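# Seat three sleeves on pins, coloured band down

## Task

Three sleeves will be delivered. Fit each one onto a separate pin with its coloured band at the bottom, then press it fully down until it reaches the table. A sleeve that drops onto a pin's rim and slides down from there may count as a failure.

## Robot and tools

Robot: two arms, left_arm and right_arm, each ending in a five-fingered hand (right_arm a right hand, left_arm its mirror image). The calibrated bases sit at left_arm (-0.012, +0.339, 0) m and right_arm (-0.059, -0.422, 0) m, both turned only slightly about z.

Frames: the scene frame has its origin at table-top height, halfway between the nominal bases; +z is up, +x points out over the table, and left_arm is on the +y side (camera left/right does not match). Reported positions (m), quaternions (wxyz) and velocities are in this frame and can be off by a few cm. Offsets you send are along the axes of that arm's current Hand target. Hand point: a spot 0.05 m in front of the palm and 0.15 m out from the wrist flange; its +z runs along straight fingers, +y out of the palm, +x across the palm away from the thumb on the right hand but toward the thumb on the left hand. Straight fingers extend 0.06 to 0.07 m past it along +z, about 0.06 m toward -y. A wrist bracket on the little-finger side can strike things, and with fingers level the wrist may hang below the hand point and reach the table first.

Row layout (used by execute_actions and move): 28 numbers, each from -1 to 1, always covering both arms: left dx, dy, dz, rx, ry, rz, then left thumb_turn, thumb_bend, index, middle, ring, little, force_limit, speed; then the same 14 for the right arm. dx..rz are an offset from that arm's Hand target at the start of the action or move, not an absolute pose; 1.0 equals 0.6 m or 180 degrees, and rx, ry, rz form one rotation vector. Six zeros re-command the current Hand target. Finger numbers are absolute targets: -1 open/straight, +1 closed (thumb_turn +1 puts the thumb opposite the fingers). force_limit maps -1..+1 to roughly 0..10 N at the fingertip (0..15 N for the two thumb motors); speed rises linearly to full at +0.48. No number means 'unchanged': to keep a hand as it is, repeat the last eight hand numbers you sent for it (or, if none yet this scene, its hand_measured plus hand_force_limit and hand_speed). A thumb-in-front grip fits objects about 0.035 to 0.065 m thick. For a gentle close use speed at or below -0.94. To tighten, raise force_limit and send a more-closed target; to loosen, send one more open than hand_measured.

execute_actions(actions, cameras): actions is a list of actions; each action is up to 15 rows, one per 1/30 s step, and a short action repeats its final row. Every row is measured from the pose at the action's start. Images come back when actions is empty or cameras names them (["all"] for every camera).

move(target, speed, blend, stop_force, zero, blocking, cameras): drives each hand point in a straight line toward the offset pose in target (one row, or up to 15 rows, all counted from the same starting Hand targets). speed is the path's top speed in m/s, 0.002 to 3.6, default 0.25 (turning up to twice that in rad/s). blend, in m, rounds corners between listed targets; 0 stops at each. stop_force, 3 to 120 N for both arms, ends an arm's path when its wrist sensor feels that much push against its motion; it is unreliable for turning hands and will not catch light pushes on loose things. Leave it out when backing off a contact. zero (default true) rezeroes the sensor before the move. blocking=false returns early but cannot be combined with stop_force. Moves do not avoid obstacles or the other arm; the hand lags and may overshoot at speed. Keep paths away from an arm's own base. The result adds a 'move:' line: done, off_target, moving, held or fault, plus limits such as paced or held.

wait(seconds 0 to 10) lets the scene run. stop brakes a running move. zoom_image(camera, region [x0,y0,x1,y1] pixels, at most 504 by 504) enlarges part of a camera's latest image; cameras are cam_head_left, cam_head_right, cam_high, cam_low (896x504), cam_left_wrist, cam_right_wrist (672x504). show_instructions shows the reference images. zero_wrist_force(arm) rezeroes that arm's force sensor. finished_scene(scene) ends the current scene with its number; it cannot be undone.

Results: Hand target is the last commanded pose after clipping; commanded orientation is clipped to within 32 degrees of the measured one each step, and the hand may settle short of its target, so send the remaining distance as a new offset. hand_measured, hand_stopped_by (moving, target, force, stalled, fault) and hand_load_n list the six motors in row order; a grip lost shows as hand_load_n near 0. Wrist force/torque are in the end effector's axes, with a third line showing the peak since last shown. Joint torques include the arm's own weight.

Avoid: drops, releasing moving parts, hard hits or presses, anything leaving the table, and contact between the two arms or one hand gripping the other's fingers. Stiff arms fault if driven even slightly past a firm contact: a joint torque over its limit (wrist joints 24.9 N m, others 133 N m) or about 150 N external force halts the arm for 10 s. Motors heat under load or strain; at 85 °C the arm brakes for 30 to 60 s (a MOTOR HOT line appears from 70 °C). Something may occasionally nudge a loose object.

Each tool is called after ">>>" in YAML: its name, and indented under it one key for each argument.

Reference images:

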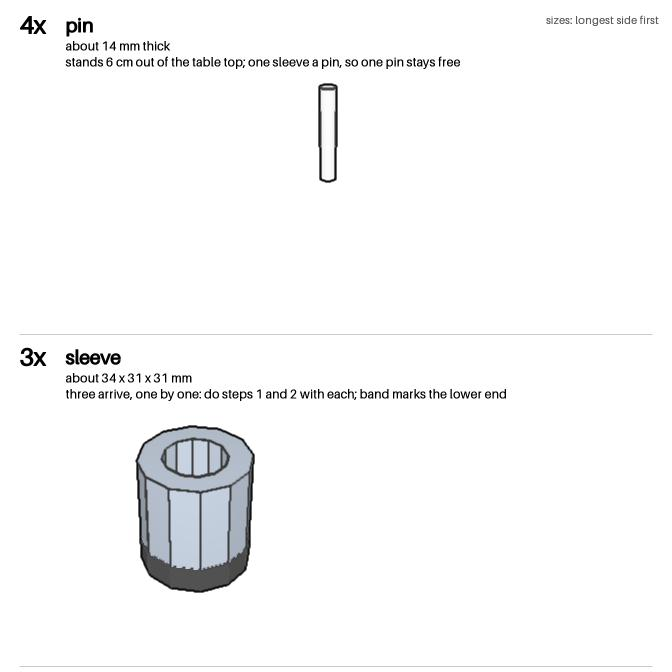

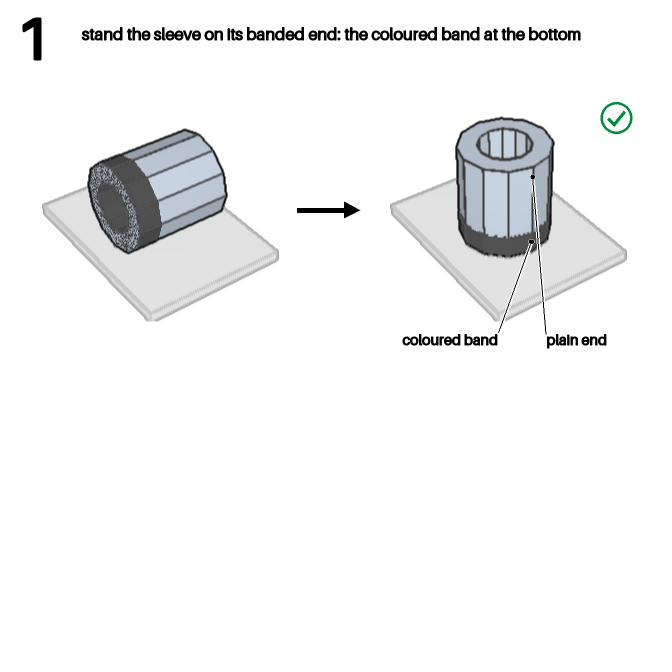

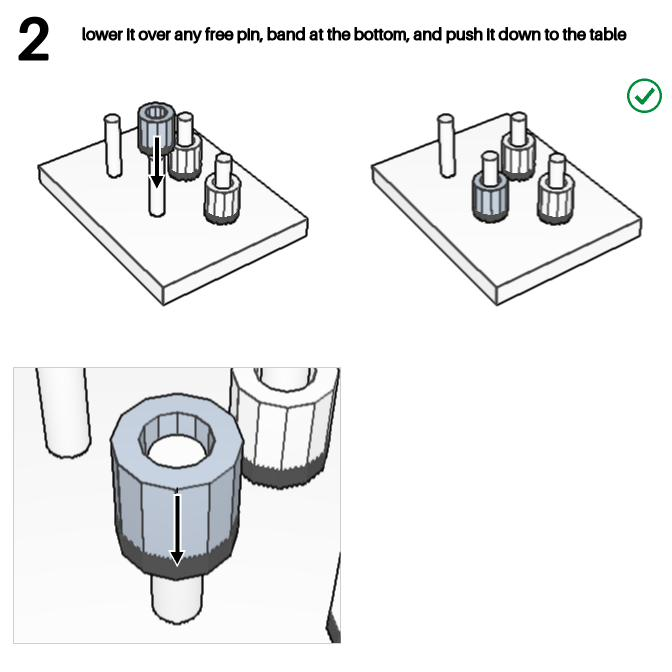

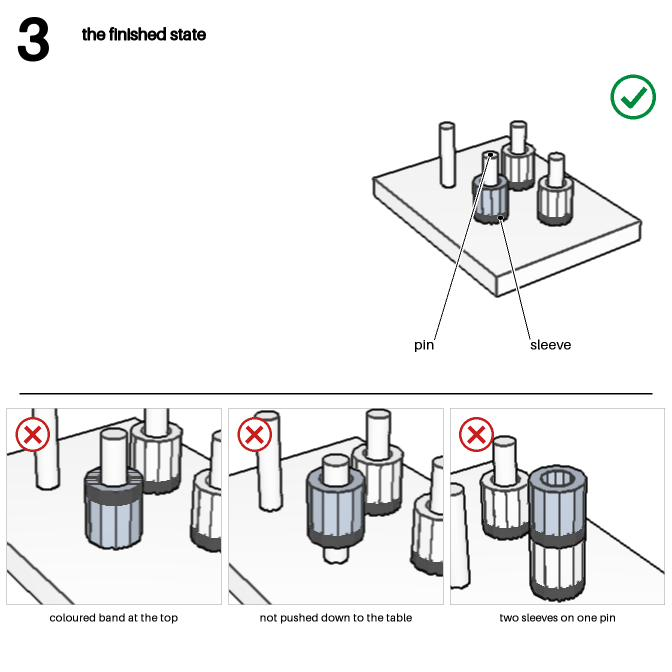

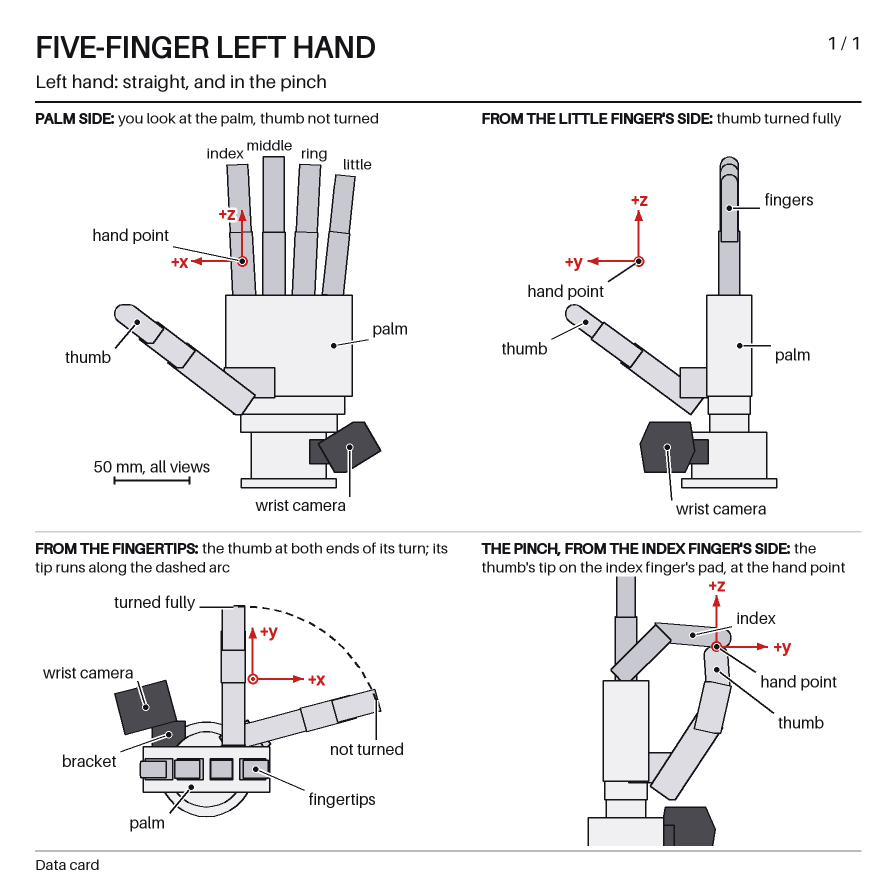

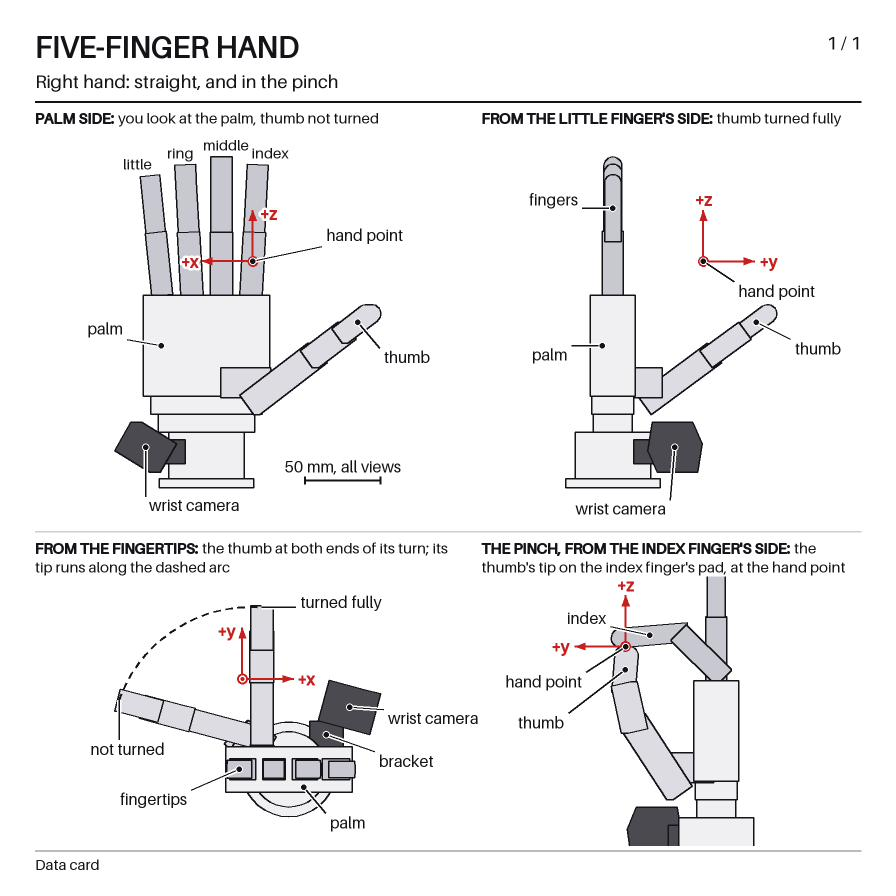

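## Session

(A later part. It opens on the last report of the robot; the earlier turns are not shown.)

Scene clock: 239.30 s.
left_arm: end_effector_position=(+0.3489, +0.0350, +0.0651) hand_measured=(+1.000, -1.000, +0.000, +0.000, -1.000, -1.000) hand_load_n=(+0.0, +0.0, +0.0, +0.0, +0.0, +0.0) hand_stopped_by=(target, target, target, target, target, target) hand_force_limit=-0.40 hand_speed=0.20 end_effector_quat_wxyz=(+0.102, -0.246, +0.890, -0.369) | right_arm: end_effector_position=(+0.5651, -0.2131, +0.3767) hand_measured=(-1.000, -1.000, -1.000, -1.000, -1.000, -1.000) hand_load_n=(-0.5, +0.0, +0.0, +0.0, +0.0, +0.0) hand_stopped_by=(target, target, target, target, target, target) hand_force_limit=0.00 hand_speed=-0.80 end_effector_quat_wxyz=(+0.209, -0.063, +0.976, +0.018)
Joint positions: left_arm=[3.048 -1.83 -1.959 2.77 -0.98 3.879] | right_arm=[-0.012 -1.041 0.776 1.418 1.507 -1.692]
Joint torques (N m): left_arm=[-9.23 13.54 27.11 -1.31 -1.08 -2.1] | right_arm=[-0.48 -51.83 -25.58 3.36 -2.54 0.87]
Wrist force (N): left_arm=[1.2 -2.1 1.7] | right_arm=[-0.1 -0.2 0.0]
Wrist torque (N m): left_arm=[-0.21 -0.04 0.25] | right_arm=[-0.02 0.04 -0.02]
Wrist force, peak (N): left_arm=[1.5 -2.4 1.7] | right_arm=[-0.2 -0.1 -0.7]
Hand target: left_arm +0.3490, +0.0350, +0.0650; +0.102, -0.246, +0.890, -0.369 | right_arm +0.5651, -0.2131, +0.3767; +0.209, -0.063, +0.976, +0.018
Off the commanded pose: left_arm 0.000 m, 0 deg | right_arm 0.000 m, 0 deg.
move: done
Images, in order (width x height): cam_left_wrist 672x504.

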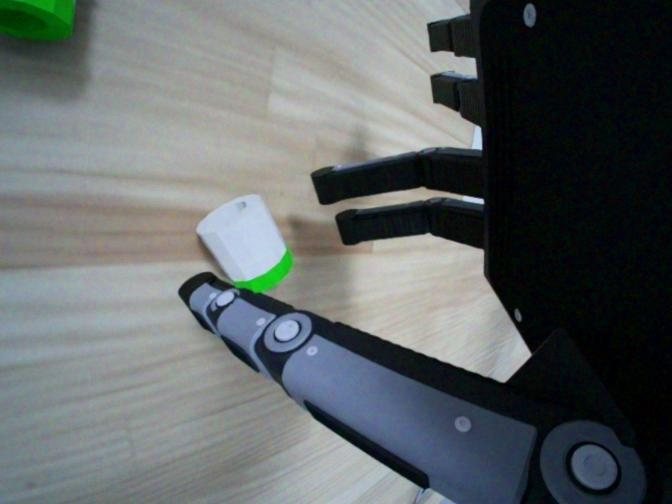

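>>> move:
  target:
    - [-0.0032, 0.0037, -0.0037, 0, -0.0181, -0.0181, 1, -1, 0, 0, -1, -1, -0.4, 0.2, 0, 0, 0, 0, 0, 0, -1, -1, -1, -1, -1, -1, 0, -0.8]
  cameras: []
  speed: 0.2

>>> move:
  target:
    - [0, 0.0489, 0.0489, 0, 0, 0, 1, -1, 0, 0, -1, -1, -0.4, 0.2, 0, 0, 0, 0, 0, 0, -1, -1, -1, -1, -1, -1, 0, -0.8]
  cameras: ["cam_left_wrist", "cam_low"]
  speed: 0.04
  stop_force: 5

Scene clock: 255.00 s.
left_arm: end_effector_position=(+0.3489, +0.0386, +0.0650) hand_measured=(+1.000, -1.000, +0.000, +0.000, -1.000, -1.000) hand_load_n=(+0.0, +0.0, +0.0, +0.0, +0.0, +0.0) hand_stopped_by=(target, target, target, target, target, target) hand_force_limit=-0.40 hand_speed=0.20 end_effector_quat_wxyz=(+0.117, -0.282, +0.880, -0.364) | right_arm: end_effector_position=(+0.5651, -0.2131, +0.3767) hand_measured=(-1.000, -1.000, -1.000, -1.000, -1.000, -1.000) hand_load_n=(+0.0, +0.0, +0.0, +0.0, +0.0, +0.0) hand_stopped_by=(target, target, target, target, target, target) hand_force_limit=0.00 hand_speed=-0.80 end_effector_quat_wxyz=(+0.209, -0.063, +0.976, +0.018)
Joint positions: left_arm=[3.043 -1.799 -1.988 2.813 -1.026 3.794] | right_arm=[-0.012 -1.041 0.776 1.418 1.507 -1.692]
Joint torques (N m): left_arm=[-0.87 11.08 28.46 -4.05 2.72 1.69] | right_arm=[-0.45 -51.74 -25.33 3.37 -2.53 0.99]
Wrist force (N): left_arm=[1.3 -2.1 1.7] | right_arm=[-0.4 -0.1 -0.1]
Wrist torque (N m): left_arm=[-0.21 -0.03 0.13] | right_arm=[0.00 0.07 -0.02]
Wrist force, peak (N): left_arm=[1.3 -2.3 1.6] | right_arm=[-0.3 0.0 -0.7]
Hand target: left_arm +0.3490, +0.0386, +0.0650; +0.117, -0.282, +0.880, -0.364 | right_arm +0.5651, -0.2131, +0.3767; +0.209, -0.063, +0.976, +0.018
Off the commanded pose: left_arm 0.000 m, 0 deg | right_arm 0.000 m, 0 deg.
move: done
No camera images: "cameras" was empty.

Scene clock: 256.90 s.
left_arm: end_effector_position=(+0.3490, +0.0387, +0.0342) hand_measured=(+1.000, -1.000, +0.000, +0.000, -1.000, -1.000) hand_load_n=(+0.0, +0.0, +0.0, -0.5, +0.0, +0.0) hand_stopped_by=(target, target, target, target, target, target) hand_force_limit=-0.40 hand_speed=0.20 end_effector_quat_wxyz=(+0.117, -0.282, +0.880, -0.364) | right_arm: end_effector_position=(+0.5651, -0.2131, +0.3767) hand_measured=(-1.000, -1.000, -1.000, -1.000, -1.000, -1.000) hand_load_n=(+0.0, +0.0, +0.0, +0.0, +0.0, +0.0) hand_stopped_by=(target, target, target, target, target, target) hand_force_limit=0.00 hand_speed=-0.80 end_effector_quat_wxyz=(+0.209, -0.063, +0.976, +0.018)
Joint positions: left_arm=[3.043 -1.85 -2.021 2.897 -1.026 3.794] | right_arm=[-0.012 -1.041 0.776 1.418 1.507 -1.692]
Joint torques (N m): left_arm=[-2.61 24.27 27.26 1.46 2.27 -0.7] | right_arm=[-0.53 -51.91 -25.39 3.36 -2.6 0.92]
Wrist force (N): left_arm=[1.1 -5.1 -0.5] | right_arm=[-0.1 0.0 -0.4]
Wrist torque (N m): left_arm=[-0.19 -0.08 0.19] | right_arm=[0.02 0.03 -0.01]
Wrist force, peak (N): left_arm=[1.8 -39.1 -21.3] | right_arm=[-0.3 0.0 -0.6]
Hand target: left_arm +0.3490, +0.0386, +0.0342; +0.117, -0.282, +0.880, -0.364 (not the last commanded pose) | right_arm +0.5651, -0.2131, +0.3767; +0.209, -0.063, +0.976, +0.018
Off the commanded pose: left_arm 0.011 m, 0 deg | right_arm 0.000 m, 0 deg.
move: contact (left_arm)
Images, in order (width x height): cam_low 896x504, cam_left_wrist 672x504.

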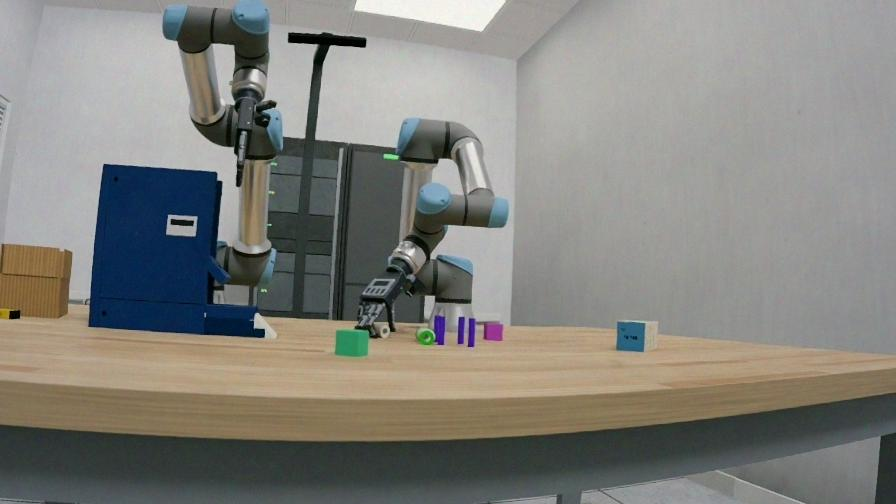

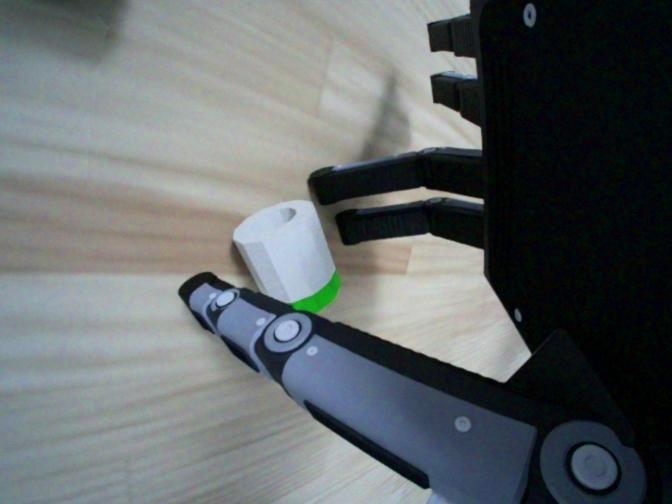

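>>> zoom_image:
  camera: "cam_left_wrist"
  region: [200, 150, 400, 330]

>>> zoom_image:
  camera: "cam_low"
  region: [330, 260, 480, 360]

Scaled by 2.520 from the camera's 672x504 image, which has a finer 960x720 frame.

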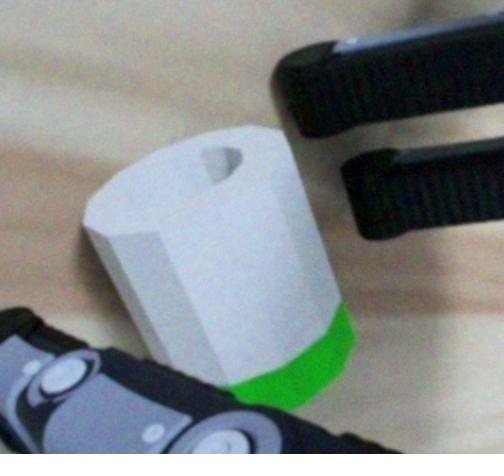

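Scaled by 3.360 from the camera's 896x504 image, which has a finer 1280x720 frame.

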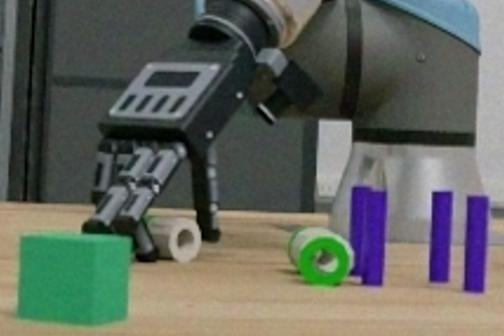

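>>> move:
  target:
    - [0, -0.0035, -0.0035, 0, 0, 0, 1, -1, 0, 0, -1, -1, -0.4, 0.2, 0, 0, 0, 0, 0, 0, -1, -1, -1, -1, -1, -1, 0, -0.8]
  cameras: []
  speed: 0.04

>>> execute_actions:
  actions:
    - [[0, 0, 0, 0, 0, 0, 1, -1, 0.25, 0.25, -1, -1, -0.5, -0.8, 0, 0, 0, 0, 0, 0, -1, -1, -1, -1, -1, -1, 0, -0.8]]
  cameras: []

>>> wait:
  seconds: 1
  cameras: ["cam_left_wrist", "cam_low"]

Scene clock: 269.07 s.
left_arm: end_effector_position=(+0.3490, +0.0386, +0.0372) hand_measured=(+1.000, -1.000, +0.000, +0.000, -1.000, -1.000) hand_load_n=(+0.0, +0.0, +0.0, +0.0, +0.0, +0.0) hand_stopped_by=(target, target, target, target, target, target) hand_force_limit=-0.40 hand_speed=0.20 end_effector_quat_wxyz=(+0.117, -0.282, +0.880, -0.364) | right_arm: end_effector_position=(+0.5651, -0.2131, +0.3767) hand_measured=(-1.000, -1.000, -1.000, -1.000, -1.000, -1.000) hand_load_n=(+0.0, +0.0, +0.0, +0.0, +0.0, +0.0) hand_stopped_by=(target, target, target, target, target, target) hand_force_limit=0.00 hand_speed=-0.80 end_effector_quat_wxyz=(+0.209, -0.063, +0.976, +0.018)
Joint positions: left_arm=[3.043 -1.845 -2.018 2.889 -1.026 3.794] | right_arm=[-0.012 -1.041 0.776 1.418 1.507 -1.692]
Joint torques (N m): left_arm=[-4.78 32.74 22.63 -2.19 1.75 -1.9] | right_arm=[-0.62 -51.97 -25.29 3.47 -2.63 0.97]
Wrist force (N): left_arm=[1.2 -2.0 1.5] | right_arm=[-0.2 -0.1 -0.4]
Wrist torque (N m): left_arm=[-0.18 -0.04 0.14] | right_arm=[0.02 0.05 -0.02]
Wrist force, peak (N): left_arm=[1.0 -5.2 -0.6] | right_arm=[-0.1 -0.3 -0.6]
Hand target: left_arm +0.3490, +0.0386, +0.0372; +0.117, -0.282, +0.880, -0.364 | right_arm +0.5651, -0.2131, +0.3767; +0.209, -0.063, +0.976, +0.018
Off the commanded pose: left_arm 0.000 m, 0 deg | right_arm 0.000 m, 0 deg.
move: done
No camera images: "cameras" was empty.

Scene clock: 269.80 s.
left_arm: end_effector_position=(+0.3490, +0.0386, +0.0372) hand_measured=(+1.000, -1.000, +0.250, +0.250, -1.000, -1.000) hand_load_n=(+0.0, +0.0, +0.0, +0.5, +0.0, +0.0) hand_stopped_by=(target, target, target, target, target, target) hand_force_limit=-0.50 hand_speed=-0.80 end_effector_quat_wxyz=(+0.117, -0.282, +0.880, -0.364) | right_arm: end_effector_position=(+0.5651, -0.2131, +0.3767) hand_measured=(-1.000, -1.000, -1.000, -1.000, -1.000, -1.000) hand_load_n=(+0.0, +0.0, +0.0, +0.0, +0.0, +0.0) hand_stopped_by=(target, target, target, target, target, target) hand_force_limit=0.00 hand_speed=-0.80 end_effector_quat_wxyz=(+0.209, -0.063, +0.976, +0.018)
Joint positions: left_arm=[3.043 -1.845 -2.018 2.889 -1.026 3.794] | right_arm=[-0.012 -1.041 0.776 1.418 1.507 -1.692]
Joint torques (N m): left_arm=[-2.43 16.11 9.95 1.52 1.61 -1.6] | right_arm=[-0.66 -52.17 -25.36 3.38 -2.54 1.03]
Wrist force (N): left_arm=[1.5 -2.2 1.3] | right_arm=[-0.2 -0.3 -0.5]
Wrist torque (N m): left_arm=[-0.19 -0.09 0.16] | right_arm=[-0.01 0.05 -0.02]
Wrist force, peak (N): left_arm=[1.3 -2.2 1.7] | right_arm=[-0.2 -0.3 -0.5]
Hand target: left_arm +0.3490, +0.0386, +0.0372; +0.117, -0.282, +0.880, -0.364 | right_arm +0.5651, -0.2131, +0.3767; +0.209, -0.063, +0.976, +0.018
Off the commanded pose: left_arm 0.000 m, 0 deg | right_arm 0.000 m, 0 deg.
Step readings (end_effector_position of left_arm | right_arm):
0: (+0.3490, +0.0386, +0.0372) | (+0.5651, -0.2131, +0.3767)
1: (+0.3490, +0.0386, +0.0372) | (+0.5651, -0.2131, +0.3767)
2: (+0.3490, +0.0386, +0.0372) | (+0.5651, -0.2131, +0.3767)
4: (+0.3490, +0.0386, +0.0372) | (+0.5651, -0.2131, +0.3767)
8: (+0.3490, +0.0386, +0.0372) | (+0.5651, -0.2131, +0.3767)
15: (+0.3490, +0.0386, +0.0372) | (+0.5651, -0.2131, +0.3767)
No camera images: "cameras" was empty.

Scene clock: 270.80 s.
left_arm: end_effector_position=(+0.3490, +0.0386, +0.0372) hand_measured=(+1.000, -1.000, +0.250, +0.250, -1.000, -1.000) hand_load_n=(+0.0, +0.0, +0.0, +0.0, +0.0, +0.0) hand_stopped_by=(target, target, target, target, target, target) hand_force_limit=-0.50 hand_speed=-0.80 end_effector_quat_wxyz=(+0.117, -0.282, +0.880, -0.364) | right_arm: end_effector_position=(+0.5651, -0.2131, +0.3767) hand_measured=(-1.000, -1.000, -1.000, -1.000, -1.000, -1.000) hand_load_n=(+0.0, +0.0, +0.0, +0.0, +0.0, +0.0) hand_stopped_by=(target, target, target, target, target, target) hand_force_limit=0.00 hand_speed=-0.80 end_effector_quat_wxyz=(+0.209, -0.063, +0.976, +0.018)
Joint positions: left_arm=[3.043 -1.845 -2.018 2.889 -1.026 3.794] | right_arm=[-0.012 -1.041 0.776 1.418 1.507 -1.692]
Joint torques (N m): left_arm=[-4 13.2 2.39 1.34 1.47 -1.64] | right_arm=[-0.22 -52.06 -25.41 3.28 -2.65 1.07]
Wrist force (N): left_arm=[1.1 -2.1 1.3] | right_arm=[-0.2 0.0 -0.4]
Wrist torque (N m): left_arm=[-0.18 -0.03 0.13] | right_arm=[0.03 0.05 -0.02]
Wrist force, peak (N): left_arm=[1.5 -2.2 1.4] | right_arm=[-0.2 -0.3 -0.5]
Hand target: left_arm +0.3490, +0.0386, +0.0372; +0.117, -0.282, +0.880, -0.364 | right_arm +0.5651, -0.2131, +0.3767; +0.209, -0.063, +0.976, +0.018
Off the commanded pose: left_arm 0.000 m, 0 deg | right_arm 0.000 m, 0 deg.
wait: 1.00 s; at rest by 0.17 s
Images, in order (width x height): cam_low 896x504, cam_left_wrist 672x504.

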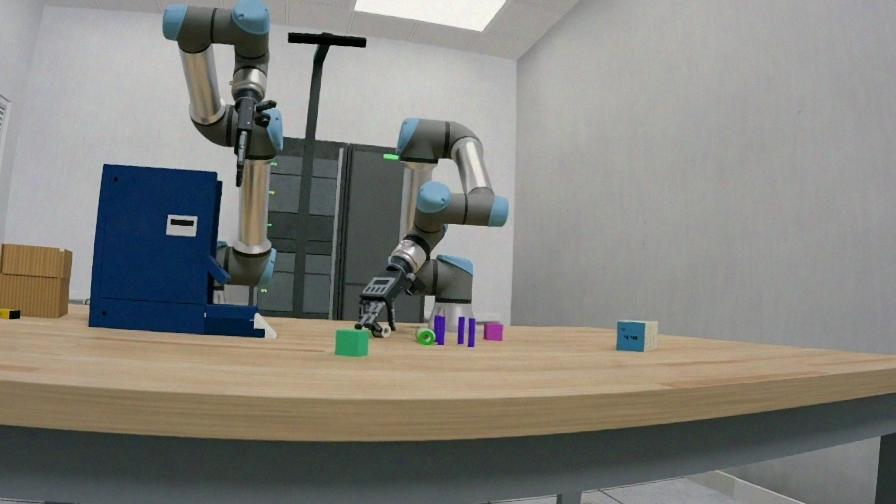

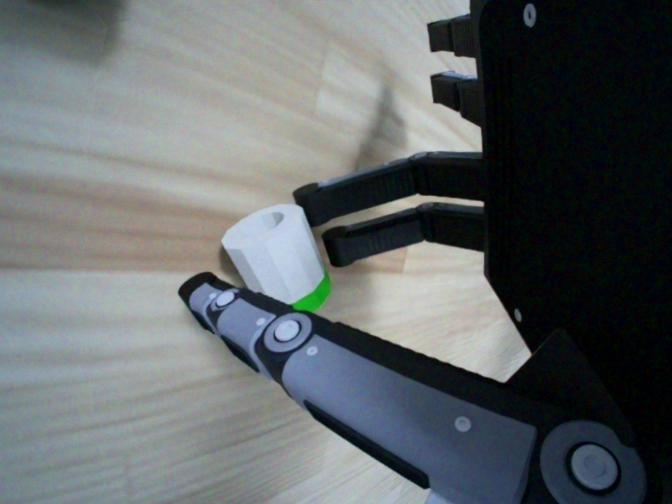

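>>> move:
  target:
    - [0, 0.0041, 0.0041, 0, 0, 0, 1, -1, 0.25, 0.25, -1, -1, -0.5, -0.8, 0, 0, 0, 0, 0, 0, -1, -1, -1, -1, -1, -1, 0, -0.8]
  cameras: []
  speed: 0.04

>>> execute_actions:
  actions:
    - [[0, 0, 0, 0, 0, 0, 1, 0.0, 0.25, 0.25, -1, -1, -0.5, -0.9, 0, 0, 0, 0, 0, 0, -1, -1, -1, -1, -1, -1, 0, -0.8]]
  cameras: []

>>> wait:
  seconds: 3
  cameras: ["cam_left_wrist", "cam_low"]

Scene clock: 280.83 s.
left_arm: end_effector_position=(+0.3490, +0.0386, +0.0336) hand_measured=(+1.000, -1.000, +0.250, +0.250, -1.000, -1.000) hand_load_n=(+0.0, +0.0, +0.0, +0.0, +0.0, +0.0) hand_stopped_by=(target, target, target, target, target, target) hand_force_limit=-0.50 hand_speed=-0.80 end_effector_quat_wxyz=(+0.117, -0.282, +0.880, -0.364) | right_arm: end_effector_position=(+0.5651, -0.2131, +0.3767) hand_measured=(-1.000, -1.000, -1.000, -1.000, -1.000, -1.000) hand_load_n=(+0.0, +0.0, +0.0, +0.0, +0.0, +0.0) hand_stopped_by=(target, target, target, target, target, target) hand_force_limit=0.00 hand_speed=-0.80 end_effector_quat_wxyz=(+0.209, -0.063, +0.976, +0.018)
Joint positions: left_arm=[3.043 -1.851 -2.021 2.899 -1.026 3.794] | right_arm=[-0.012 -1.041 0.776 1.418 1.507 -1.692]
Joint torques (N m): left_arm=[-2.6 23.96 5.06 -0.91 -0.5 1.14] | right_arm=[-0.67 -51.88 -25.32 3.44 -2.68 1.06]
Wrist force (N): left_arm=[1.2 -2.0 1.4] | right_arm=[-0.2 0.2 -0.4]
Wrist torque (N m): left_arm=[-0.16 -0.04 0.13] | right_arm=[0.07 0.04 0.00]
Wrist force, peak (N): left_arm=[1.5 -2.4 1.5] | right_arm=[-0.3 0.3 -0.5]
Hand target: left_arm +0.3490, +0.0386, +0.0337; +0.117, -0.282, +0.880, -0.364 | right_arm +0.5651, -0.2131, +0.3767; +0.209, -0.063, +0.976, +0.018
Off the commanded pose: left_arm 0.000 m, 0 deg | right_arm 0.000 m, 0 deg.
move: done
No camera images: "cameras" was empty.

Scene clock: 282.27 s.
left_arm: end_effector_position=(+0.3490, +0.0386, +0.0337) hand_measured=(+1.000, -0.830, +0.250, +0.250, -1.000, -1.000) hand_load_n=(-0.5, +3.5, +0.0, +2.0, +0.0, +0.0) hand_stopped_by=(target, force, target, target, target, target) hand_force_limit=-0.50 hand_speed=-0.90 end_effector_quat_wxyz=(+0.117, -0.282, +0.880, -0.364) | right_arm: end_effector_position=(+0.5651, -0.2131, +0.3767) hand_measured=(-1.000, -1.000, -1.000, -1.000, -1.000, -1.000) hand_load_n=(+0.0, +0.0, +0.0, +0.0, +0.0, +0.0) hand_stopped_by=(target, target, target, target, target, target) hand_force_limit=0.00 hand_speed=-0.80 end_effector_quat_wxyz=(+0.209, -0.063, +0.976, +0.018)
Joint positions: left_arm=[3.043 -1.851 -2.021 2.898 -1.026 3.794] | right_arm=[-0.012 -1.041 0.776 1.418 1.507 -1.692]
Joint torques (N m): left_arm=[-2.09 39.02 27.27 -3.97 0.05 1.61] | right_arm=[-0.12 -51.54 -25.38 3.36 -2.6 1.1]
Wrist force (N): left_arm=[1.4 -3.7 -0.8] | right_arm=[-0.4 0.1 -0.4]
Wrist torque (N m): left_arm=[-0.26 -0.09 0.17] | right_arm=[0.04 0.07 -0.02]
Wrist force, peak (N): left_arm=[1.4 -3.7 -0.8] | right_arm=[-0.1 0.0 -0.6]
Hand target: left_arm +0.3490, +0.0386, +0.0337; +0.117, -0.282, +0.880, -0.364 | right_arm +0.5651, -0.2131, +0.3767; +0.209, -0.063, +0.976, +0.018
Off the commanded pose: left_arm 0.000 m, 0 deg | right_arm 0.000 m, 0 deg.
Step readings (end_effector_position of left_arm | right_arm):
0: (+0.3490, +0.0386, +0.0336) | (+0.5651, -0.2131, +0.3767)
1: (+0.3490, +0.0386, +0.0336) | (+0.5651, -0.2131, +0.3767)
2: (+0.3490, +0.0386, +0.0336) | (+0.5651, -0.2131, +0.3767)
4: (+0.3490, +0.0386, +0.0336) | (+0.5651, -0.2131, +0.3767)
8: (+0.3490, +0.0386, +0.0336) | (+0.5651, -0.2131, +0.3767)
15: (+0.3490, +0.0386, +0.0336) | (+0.5651, -0.2131, +0.3767)
No camera images: "cameras" was empty.

Scene clock: 285.27 s.
left_arm: end_effector_position=(+0.3490, +0.0386, +0.0337) hand_measured=(+1.000, -0.830, +0.250, +0.250, -1.000, -1.000) hand_load_n=(+0.0, +3.5, +0.0, +2.5, +0.0, +0.0) hand_stopped_by=(target, force, target, target, target, target) hand_force_limit=-0.50 hand_speed=-0.90 end_effector_quat_wxyz=(+0.117, -0.282, +0.880, -0.364) | right_arm: end_effector_position=(+0.5651, -0.2131, +0.3767) hand_measured=(-1.000, -1.000, -1.000, -1.000, -1.000, -1.000) hand_load_n=(+0.0, +0.0, -0.5, +0.0, +0.0, +0.0) hand_stopped_by=(target, target, target, target, target, target) hand_force_limit=0.00 hand_speed=-0.80 end_effector_quat_wxyz=(+0.209, -0.063, +0.976, +0.018)
Joint positions: left_arm=[3.043 -1.851 -2.021 2.898 -1.026 3.794] | right_arm=[-0.012 -1.041 0.776 1.418 1.507 -1.692]
Joint torques (N m): left_arm=[5.22 28.99 27.67 -1.7 0.57 1.65] | right_arm=[-0.95 -51.92 -25.4 3.33 -2.52 1.11]
Wrist force (N): left_arm=[1.4 -3.8 -0.9] | right_arm=[0.0 0.1 -0.3]
Wrist torque (N m): left_arm=[-0.27 -0.10 0.17] | right_arm=[0.04 0.01 0.00]
Wrist force, peak (N): left_arm=[1.6 -3.8 -0.8] | right_arm=[-0.2 0.1 -0.6]
Hand target: left_arm +0.3490, +0.0386, +0.0337; +0.117, -0.282, +0.880, -0.364 | right_arm +0.5651, -0.2131, +0.3767; +0.209, -0.063, +0.976, +0.018
Off the commanded pose: left_arm 0.000 m, 0 deg | right_arm 0.000 m, 0 deg.
wait: 3.00 s; at rest by 0.17 s
Images, in order (width x height): cam_low 896x504, cam_left_wrist 672x504.

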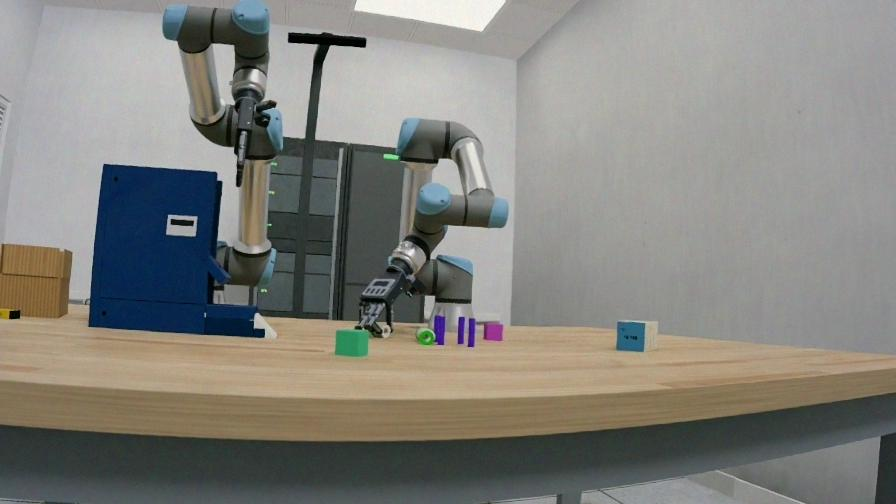

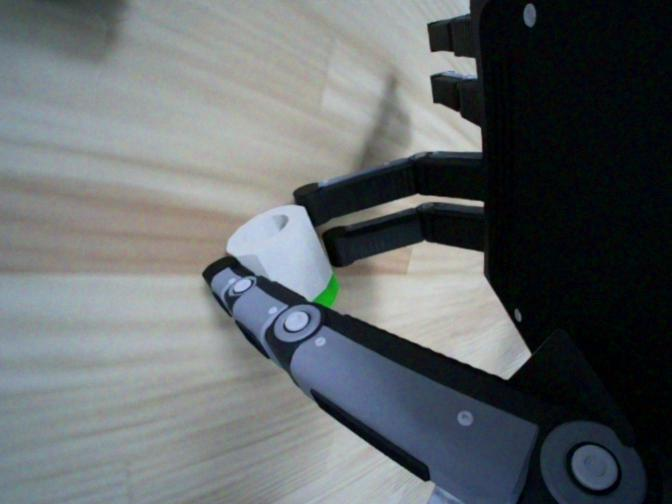

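>>> execute_actions:
  actions:
    - [[0, 0, 0, 0, 0, 0, 1, 0.0, 0.6, 0.25, -1, -1, -0.5, -0.93, 0, 0, 0, 0, 0, 0, -1, -1, -1, -1, -1, -1, 0, -0.8]]
  cameras: []

>>> wait:
  seconds: 3
  cameras: ["cam_left_wrist"]

Scene clock: 287.97 s.
left_arm: end_effector_position=(+0.3490, +0.0386, +0.0337) hand_measured=(+1.000, -0.830, +0.300, +0.250, -1.000, -1.000) hand_load_n=(-2.0, +4.5, +3.0, +0.5, +0.0, +0.0) hand_stopped_by=(target, force, force, target, target, target) hand_force_limit=-0.50 hand_speed=-0.93 end_effector_quat_wxyz=(+0.117, -0.282, +0.880, -0.364) | right_arm: end_effector_position=(+0.5651, -0.2131, +0.3767) hand_measured=(-1.000, -1.000, -1.000, -1.000, -1.000, -1.000) hand_load_n=(+0.0, +0.0, +0.0, +0.5, +0.0, +0.0) hand_stopped_by=(target, target, target, target, target, target) hand_force_limit=0.00 hand_speed=-0.80 end_effector_quat_wxyz=(+0.209, -0.063, +0.976, +0.018)
Joint positions: left_arm=[3.043 -1.851 -2.021 2.898 -1.026 3.794] | right_arm=[-0.012 -1.041 0.776 1.418 1.507 -1.692]
Joint torques (N m): left_arm=[7.38 22.53 27.92 0.83 1.73 1.36] | right_arm=[-0.87 -51.54 -25.14 3.32 -2.55 1.08]
Wrist force (N): left_arm=[1.2 -2.5 1.3] | right_arm=[0.0 -0.2 -0.3]
Wrist torque (N m): left_arm=[-0.21 -0.06 0.15] | right_arm=[0.01 0.02 -0.01]
Wrist force, peak (N): left_arm=[1.3 -3.9 -1.0] | right_arm=[-0.4 0.0 -0.6]
Hand target: left_arm +0.3490, +0.0386, +0.0337; +0.117, -0.282, +0.880, -0.364 | right_arm +0.5651, -0.2131, +0.3767; +0.209, -0.063, +0.976, +0.018
Off the commanded pose: left_arm 0.000 m, 0 deg | right_arm 0.000 m, 0 deg.
Step readings (end_effector_position of left_arm | right_arm):
0: (+0.3490, +0.0386, +0.0337) | (+0.5651, -0.2131, +0.3767)
1: (+0.3490, +0.0386, +0.0337) | (+0.5651, -0.2131, +0.3767)
2: (+0.3490, +0.0386, +0.0337) | (+0.5651, -0.2131, +0.3767)
4: (+0.3490, +0.0386, +0.0337) | (+0.5651, -0.2131, +0.3767)
8: (+0.3490, +0.0386, +0.0337) | (+0.5651, -0.2131, +0.3767)
15: (+0.3490, +0.0386, +0.0337) | (+0.5651, -0.2131, +0.3767)
No camera images: "cameras" was empty.

Scene clock: 290.97 s.
left_arm: end_effector_position=(+0.3490, +0.0386, +0.0337) hand_measured=(+1.000, -0.830, +0.300, +0.250, -1.000, -1.000) hand_load_n=(-2.0, +4.5, +3.0, +1.0, +0.0, +0.0) hand_stopped_by=(target, force, force, target, target, target) hand_force_limit=-0.50 hand_speed=-0.93 end_effector_quat_wxyz=(+0.117, -0.282, +0.880, -0.364) | right_arm: end_effector_position=(+0.5651, -0.2131, +0.3767) hand_measured=(-1.000, -1.000, -1.000, -1.000, -1.000, -1.000) hand_load_n=(+0.0, +0.0, +0.0, +0.0, +0.0, +0.0) hand_stopped_by=(target, target, target, target, target, target) hand_force_limit=0.00 hand_speed=-0.80 end_effector_quat_wxyz=(+0.209, -0.063, +0.976, +0.018)
Joint positions: left_arm=[3.043 -1.851 -2.021 2.898 -1.026 3.794] | right_arm=[-0.012 -1.041 0.776 1.418 1.507 -1.692]
Joint torques (N m): left_arm=[6.28 17.28 26.2 1.1 2.01 1.64] | right_arm=[-0.09 -52.1 -25.58 3.35 -2.63 1.1]
Wrist force (N): left_arm=[1.2 -2.8 1.2] | right_arm=[-0.2 -0.2 -0.2]
Wrist torque (N m): left_arm=[-0.25 -0.07 0.17] | right_arm=[0.00 0.05 -0.02]
Wrist force, peak (N): left_arm=[1.1 -3.1 0.7] | right_arm=[-0.3 -0.1 -0.6]
Hand target: left_arm +0.3490, +0.0386, +0.0337; +0.117, -0.282, +0.880, -0.364 | right_arm +0.5651, -0.2131, +0.3767; +0.209, -0.063, +0.976, +0.018
Off the commanded pose: left_arm 0.000 m, 0 deg | right_arm 0.000 m, 0 deg.
wait: 3.00 s; at rest by 0.17 s
Images, in order (width x height): cam_left_wrist 672x504.

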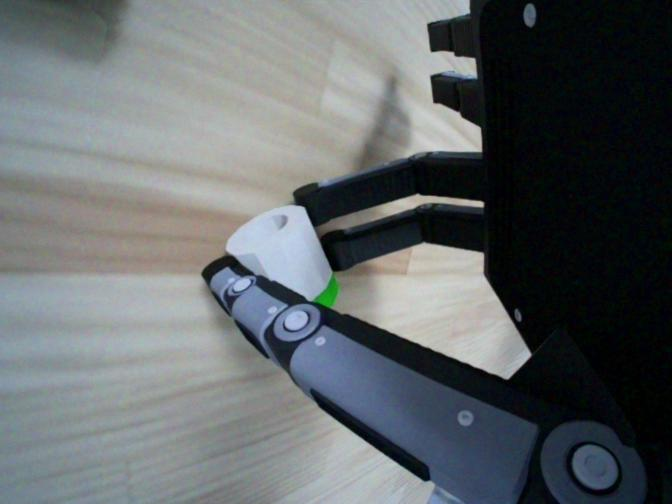

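>>> execute_actions:
  actions:
    - [[0, 0, 0, 0, 0, 0, 1, 0.1, 0.6, 0.25, -1, -1, -0.15, -0.95, 0, 0, 0, 0, 0, 0, -1, -1, -1, -1, -1, -1, 0, -0.8]]
  cameras: []

>>> wait:
  seconds: 1.5
  cameras: []

>>> move:
  target:
    - [0, -0.0471, -0.0471, 0, 0, 0, 1, 0.1, 0.6, 0.25, -1, -1, -0.15, -0.95, 0, 0, 0, 0, 0, 0, -1, -1, -1, -1, -1, -1, 0, -0.8]
  cameras: ["cam_left_wrist", "cam_low"]
  speed: 0.06

Scene clock: 294.73 s.
left_arm: end_effector_position=(+0.3490, +0.0386, +0.0337) hand_measured=(+1.000, -0.824, +0.300, +0.250, -1.000, -1.000) hand_load_n=(-2.5, +6.5, +3.5, +1.5, +0.0, +0.0) hand_stopped_by=(target, force, force, target, target, target) hand_force_limit=-0.15 hand_speed=-0.95 end_effector_quat_wxyz=(+0.117, -0.282, +0.880, -0.364) | right_arm: end_effector_position=(+0.5651, -0.2131, +0.3767) hand_measured=(-1.000, -1.000, -1.000, -1.000, -1.000, -1.000) hand_load_n=(+0.0, +0.0, +0.0, +0.0, +0.0, +0.0) hand_stopped_by=(target, target, target, target, target, target) hand_force_limit=0.00 hand_speed=-0.80 end_effector_quat_wxyz=(+0.209, -0.063, +0.976, +0.018)
Joint positions: left_arm=[3.043 -1.851 -2.021 2.898 -1.026 3.794] | right_arm=[-0.012 -1.041 0.776 1.418 1.507 -1.692]
Joint torques (N m): left_arm=[6.43 16.73 26.35 1.09 2.3 1.58] | right_arm=[-0.29 -51.54 -25.14 3.43 -2.54 1.11]
Wrist force (N): left_arm=[1.4 -3.5 -0.5] | right_arm=[-0.3 -0.3 -0.1]
Wrist torque (N m): left_arm=[-0.22 -0.09 0.16] | right_arm=[-0.04 0.05 -0.02]
Wrist force, peak (N): left_arm=[1.5 -3.7 -0.5] | right_arm=[-0.3 -0.1 -0.6]
Hand target: left_arm +0.3490, +0.0386, +0.0337; +0.117, -0.282, +0.880, -0.364 | right_arm +0.5651, -0.2131, +0.3767; +0.209, -0.063, +0.976, +0.018
Off the commanded pose: left_arm 0.000 m, 0 deg | right_arm 0.000 m, 0 deg.
Step readings (end_effector_position of left_arm | right_arm):
0: (+0.3490, +0.0386, +0.0337) | (+0.5651, -0.2131, +0.3767)
1: (+0.3490, +0.0386, +0.0337) | (+0.5651, -0.2131, +0.3767)
2: (+0.3490, +0.0386, +0.0337) | (+0.5651, -0.2131, +0.3767)
4: (+0.3490, +0.0386, +0.0337) | (+0.5651, -0.2131, +0.3767)
8: (+0.3490, +0.0386, +0.0337) | (+0.5651, -0.2131, +0.3767)
15: (+0.3490, +0.0386, +0.0337) | (+0.5651, -0.2131, +0.3767)
No camera images: "cameras" was empty.

Scene clock: 296.23 s.
left_arm: end_effector_position=(+0.3490, +0.0386, +0.0337) hand_measured=(+1.000, -0.824, +0.300, +0.250, -1.000, -1.000) hand_load_n=(-2.5, +6.0, +3.5, +1.5, -0.5, +0.0) hand_stopped_by=(target, force, force, target, target, target) hand_force_limit=-0.15 hand_speed=-0.95 end_effector_quat_wxyz=(+0.117, -0.282, +0.880, -0.364) | right_arm: end_effector_position=(+0.5651, -0.2131, +0.3767) hand_measured=(-1.000, -1.000, -1.000, -1.000, -1.000, -1.000) hand_load_n=(-0.5, +0.0, +0.0, +0.0, +0.0, +0.0) hand_stopped_by=(target, target, target, target, target, target) hand_force_limit=0.00 hand_speed=-0.80 end_effector_quat_wxyz=(+0.209, -0.063, +0.976, +0.018)
Joint positions: left_arm=[3.043 -1.851 -2.021 2.898 -1.026 3.794] | right_arm=[-0.012 -1.041 0.776 1.418 1.507 -1.692]
Joint torques (N m): left_arm=[7.36 16.81 26.68 1.22 2.06 1.38] | right_arm=[-0.71 -52.3 -25.45 3.34 -2.52 1.18]
Wrist force (N): left_arm=[1.3 -3.0 0.5] | right_arm=[-0.1 -0.3 -0.2]
Wrist torque (N m): left_arm=[-0.24 -0.07 0.15] | right_arm=[-0.01 0.04 -0.02]
Wrist force, peak (N): left_arm=[1.5 -3.8 -0.5] | right_arm=[-0.3 -0.1 -0.5]
Hand target: left_arm +0.3490, +0.0386, +0.0337; +0.117, -0.282, +0.880, -0.364 | right_arm +0.5651, -0.2131, +0.3767; +0.209, -0.063, +0.976, +0.018
Off the commanded pose: left_arm 0.000 m, 0 deg | right_arm 0.000 m, 0 deg.
wait: 1.50 s; at rest by 0.17 s
No camera images: "cameras" was empty.

Scene clock: 297.23 s.
left_arm: end_effector_position=(+0.3491, +0.0386, +0.0738) hand_measured=(+1.000, -0.824, +0.300, +0.250, -1.000, -1.000) hand_load_n=(-2.5, +6.0, +3.5, +2.0, +0.0, +0.0) hand_stopped_by=(target, force, force, target, target, target) hand_force_limit=-0.15 hand_speed=-0.95 end_effector_quat_wxyz=(+0.117, -0.282, +0.880, -0.364) | right_arm: end_effector_position=(+0.5651, -0.2131, +0.3767) hand_measured=(-1.000, -1.000, -1.000, -1.000, -1.000, -1.000) hand_load_n=(+0.0, +0.0, +0.5, +0.0, +0.0, +0.0) hand_stopped_by=(target, target, target, target, target, target) hand_force_limit=0.00 hand_speed=-0.80 end_effector_quat_wxyz=(+0.209, -0.063, +0.976, +0.018)
Joint positions: left_arm=[3.043 -1.786 -1.977 2.79 -1.026 3.794] | right_arm=[-0.012 -1.041 0.776 1.418 1.507 -1.692]
Joint torques (N m): left_arm=[-4.64 11.04 2.53 1.44 -0.58 0.4] | right_arm=[-0.61 -51.95 -25.25 3.39 -2.54 1.24]
Wrist force (N): left_arm=[1.3 -1.9 1.9] | right_arm=[-0.1 0.1 -0.3]
Wrist torque (N m): left_arm=[-0.20 -0.03 0.15] | right_arm=[0.04 0.05 -0.01]
Wrist force, peak (N): left_arm=[1.4 -3.3 -0.1] | right_arm=[-0.1 -0.3 -0.7]
Hand target: left_arm +0.3490, +0.0386, +0.0736; +0.117, -0.282, +0.880, -0.364 | right_arm +0.5651, -0.2131, +0.3767; +0.209, -0.063, +0.976, +0.018
Off the commanded pose: left_arm 0.000 m, 0 deg | right_arm 0.000 m, 0 deg.
move: done
Images, in order (width x height): cam_low 896x504, cam_left_wrist 672x504.

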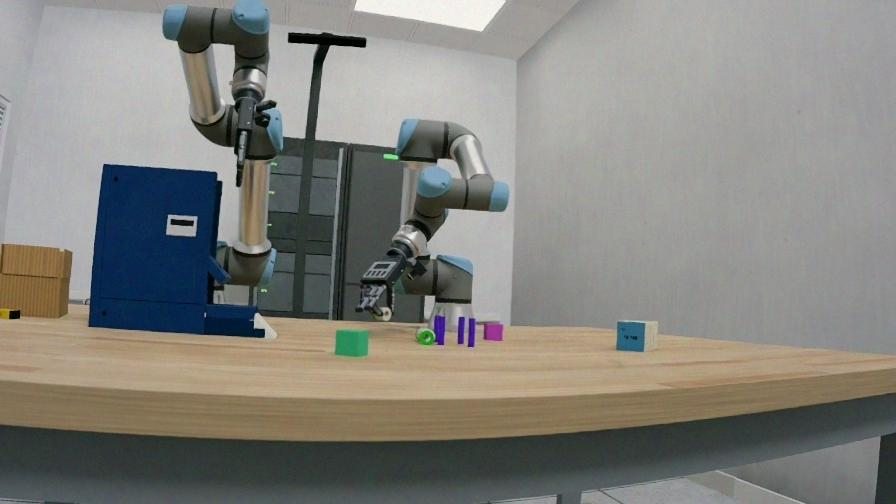

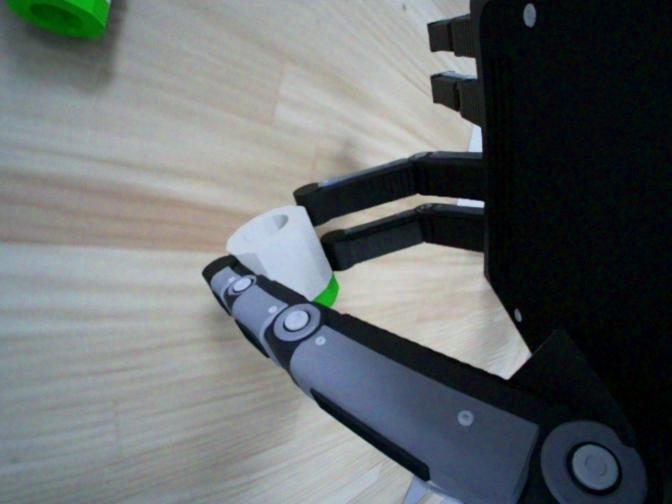

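>>> zoom_image:
  camera: "cam_left_wrist"
  region: [190, 180, 390, 330]

Scaled by 2.520 from the camera's 672x504 image, which has a finer 960x720 frame.

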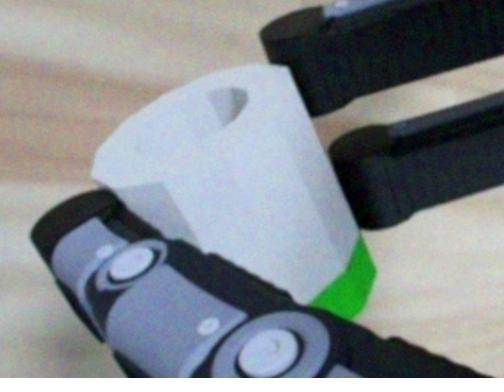

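>>> move:
  target:
    - [-0.2684, 0.0355, -0.4503, 0, 0, 0, 1, 0.1, 0.6, 0.25, -1, -1, -0.15, -0.95, 0, 0, 0, 0, 0, 0, 1, -1, 0, 0, -1, -1, -0.4, 0.2]
    - [-0.2684, 0.0355, -0.4503, 0, 0, 0, 1, 0.1, 0.6, 0.25, -1, -1, -0.15, -0.95, 0.2047, 0.6343, 0.146, -0.1232, -0.3017, -0.8014, 1, -1, 0, 0, -1, -1, -0.4, 0.2]
  cameras: ["cam_left_wrist", "cam_right_wrist", "cam_high", "cam_head_right"]
  speed: [0.3, 0.4]

Scene clock: 370.70 s.
left_arm: end_effector_position=(+0.3601, +0.2999, +0.2498) hand_measured=(+1.000, -0.824, +0.300, +0.250, -1.000, -1.000) hand_load_n=(-2.5, +6.0, +3.5, +2.0, +0.0, +0.0) hand_stopped_by=(target, force, force, target, target, target) hand_force_limit=-0.15 hand_speed=-0.95 end_effector_quat_wxyz=(+0.117, -0.282, +0.880, -0.364) | right_arm: end_effector_position=(+0.4395, +0.1548, +0.2493) hand_measured=(+1.000, -1.000, +0.000, +0.000, -1.000, -1.000) hand_load_n=(+0.0, +0.0, +0.0, +0.0, +0.0, +0.0) hand_stopped_by=(target, target, target, target, target, target) hand_force_limit=-0.40 hand_speed=0.20 end_effector_quat_wxyz=(-0.393, +0.916, -0.077, +0.036)
Joint positions: left_arm=[3.853 -1.641 -1.821 1.829 -0.787 4.802] | right_arm=[0.503 -0.471 0.035 1.419 0.974 -3.851]
Joint torques (N m): left_arm=[8.85 33.65 30.01 -5.46 2.86 1.7] | right_arm=[0.73 -42.12 -25.46 3.38 -3.14 -2.05]
Wrist force (N): left_arm=[1.7 -2.1 1.7] | right_arm=[-0.6 -0.6 -0.7]
Wrist torque (N m): left_arm=[-0.19 -0.11 0.22] | right_arm=[0.06 0.13 -0.12]
Wrist force, peak (N): left_arm=[2.3 -2.1 3.7] | right_arm=[-1.0 -1.3 -0.4]
Hand target: left_arm +0.3601, +0.2999, +0.2498; +0.117, -0.282, +0.880, -0.364 | right_arm +0.4402, +0.1555, +0.2496; -0.384, +0.920, -0.075, +0.028
Off the commanded pose: left_arm 0.000 m, 0 deg | right_arm 0.001 m, 1 deg.
elbow stopped short (right arm): the move would have taken joint 3 (elbow) straighter than the controller allows.
move: done
Images, in order (width x height): cam_head_right 896x504, cam_high 896x504, cam_left_wrist 672x504, cam_right_wrist 672x504.

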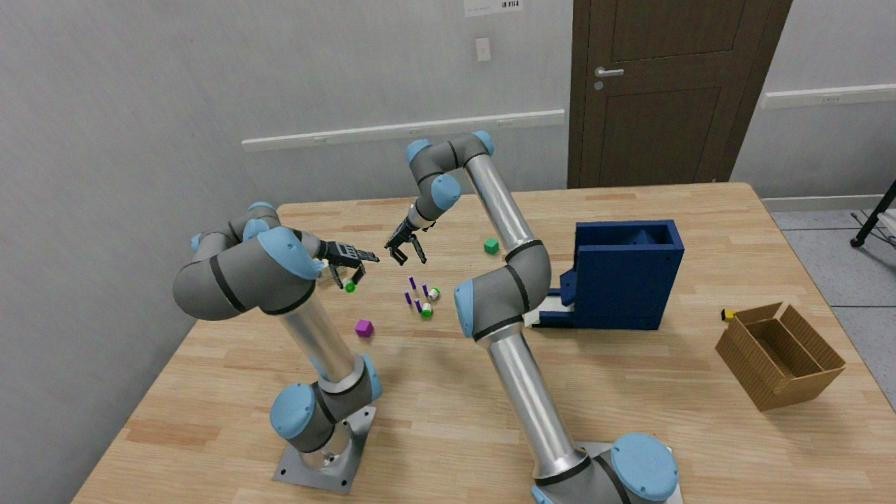

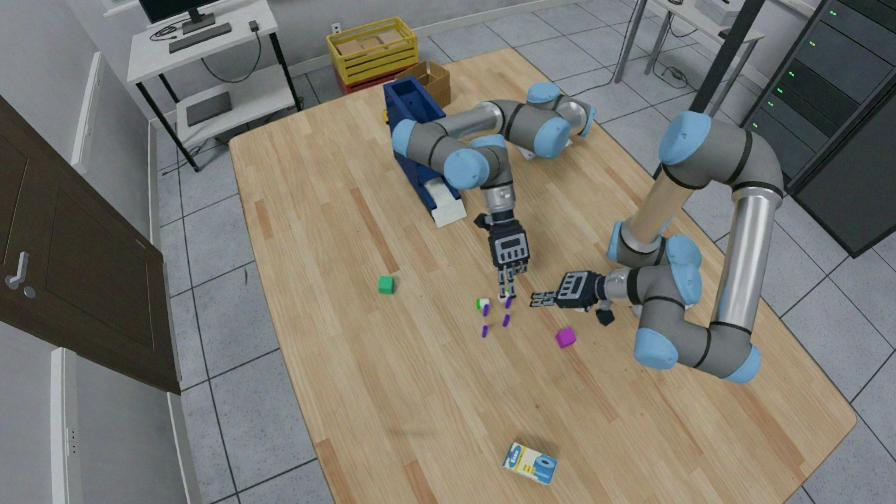

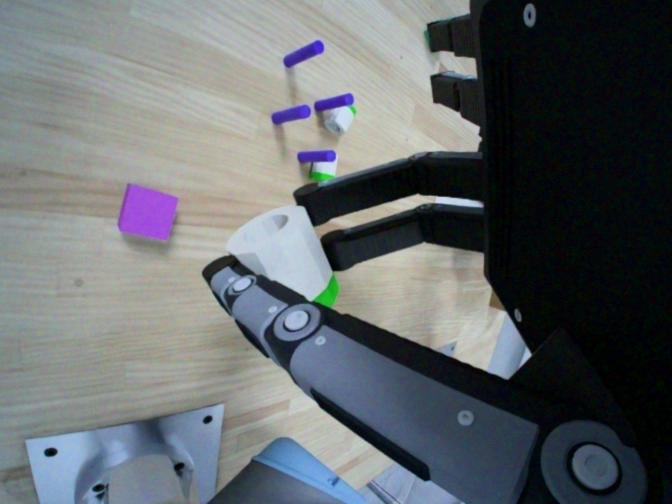

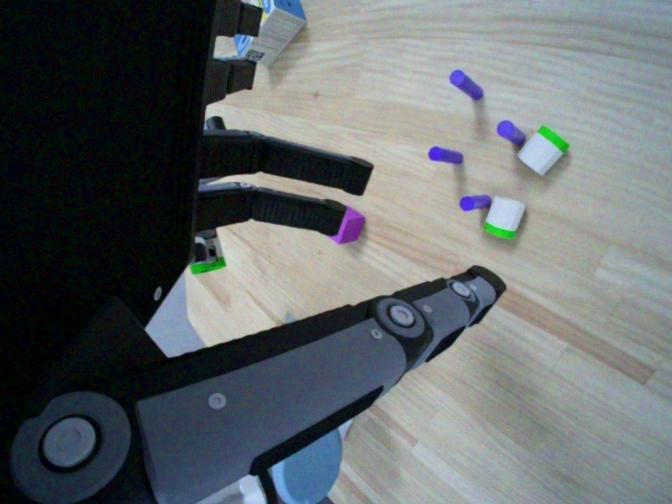

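>>> zoom_image:
  camera: "cam_right_wrist"
  region: [420, 50, 600, 260]

>>> zoom_image:
  camera: "cam_left_wrist"
  region: [190, 20, 390, 330]

Scaled by 2.400 from the camera's 672x504 image, which has a finer 960x720 frame.

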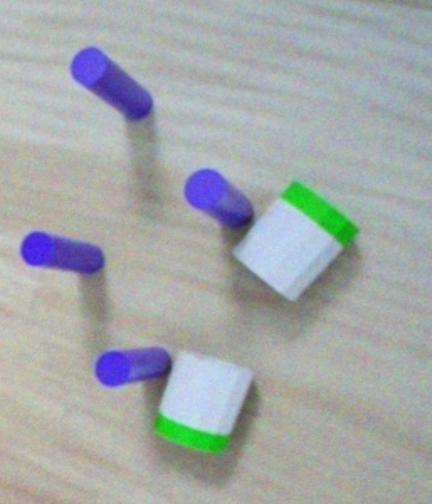

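Scaled by 1.626 from the camera's 672x504 image, which has a finer 960x720 frame.

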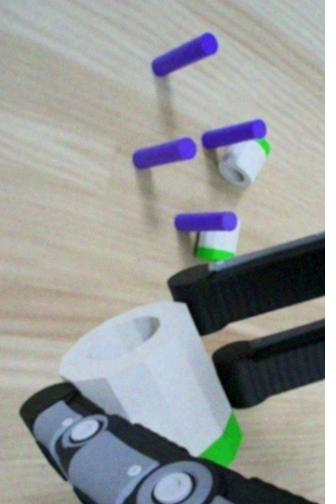

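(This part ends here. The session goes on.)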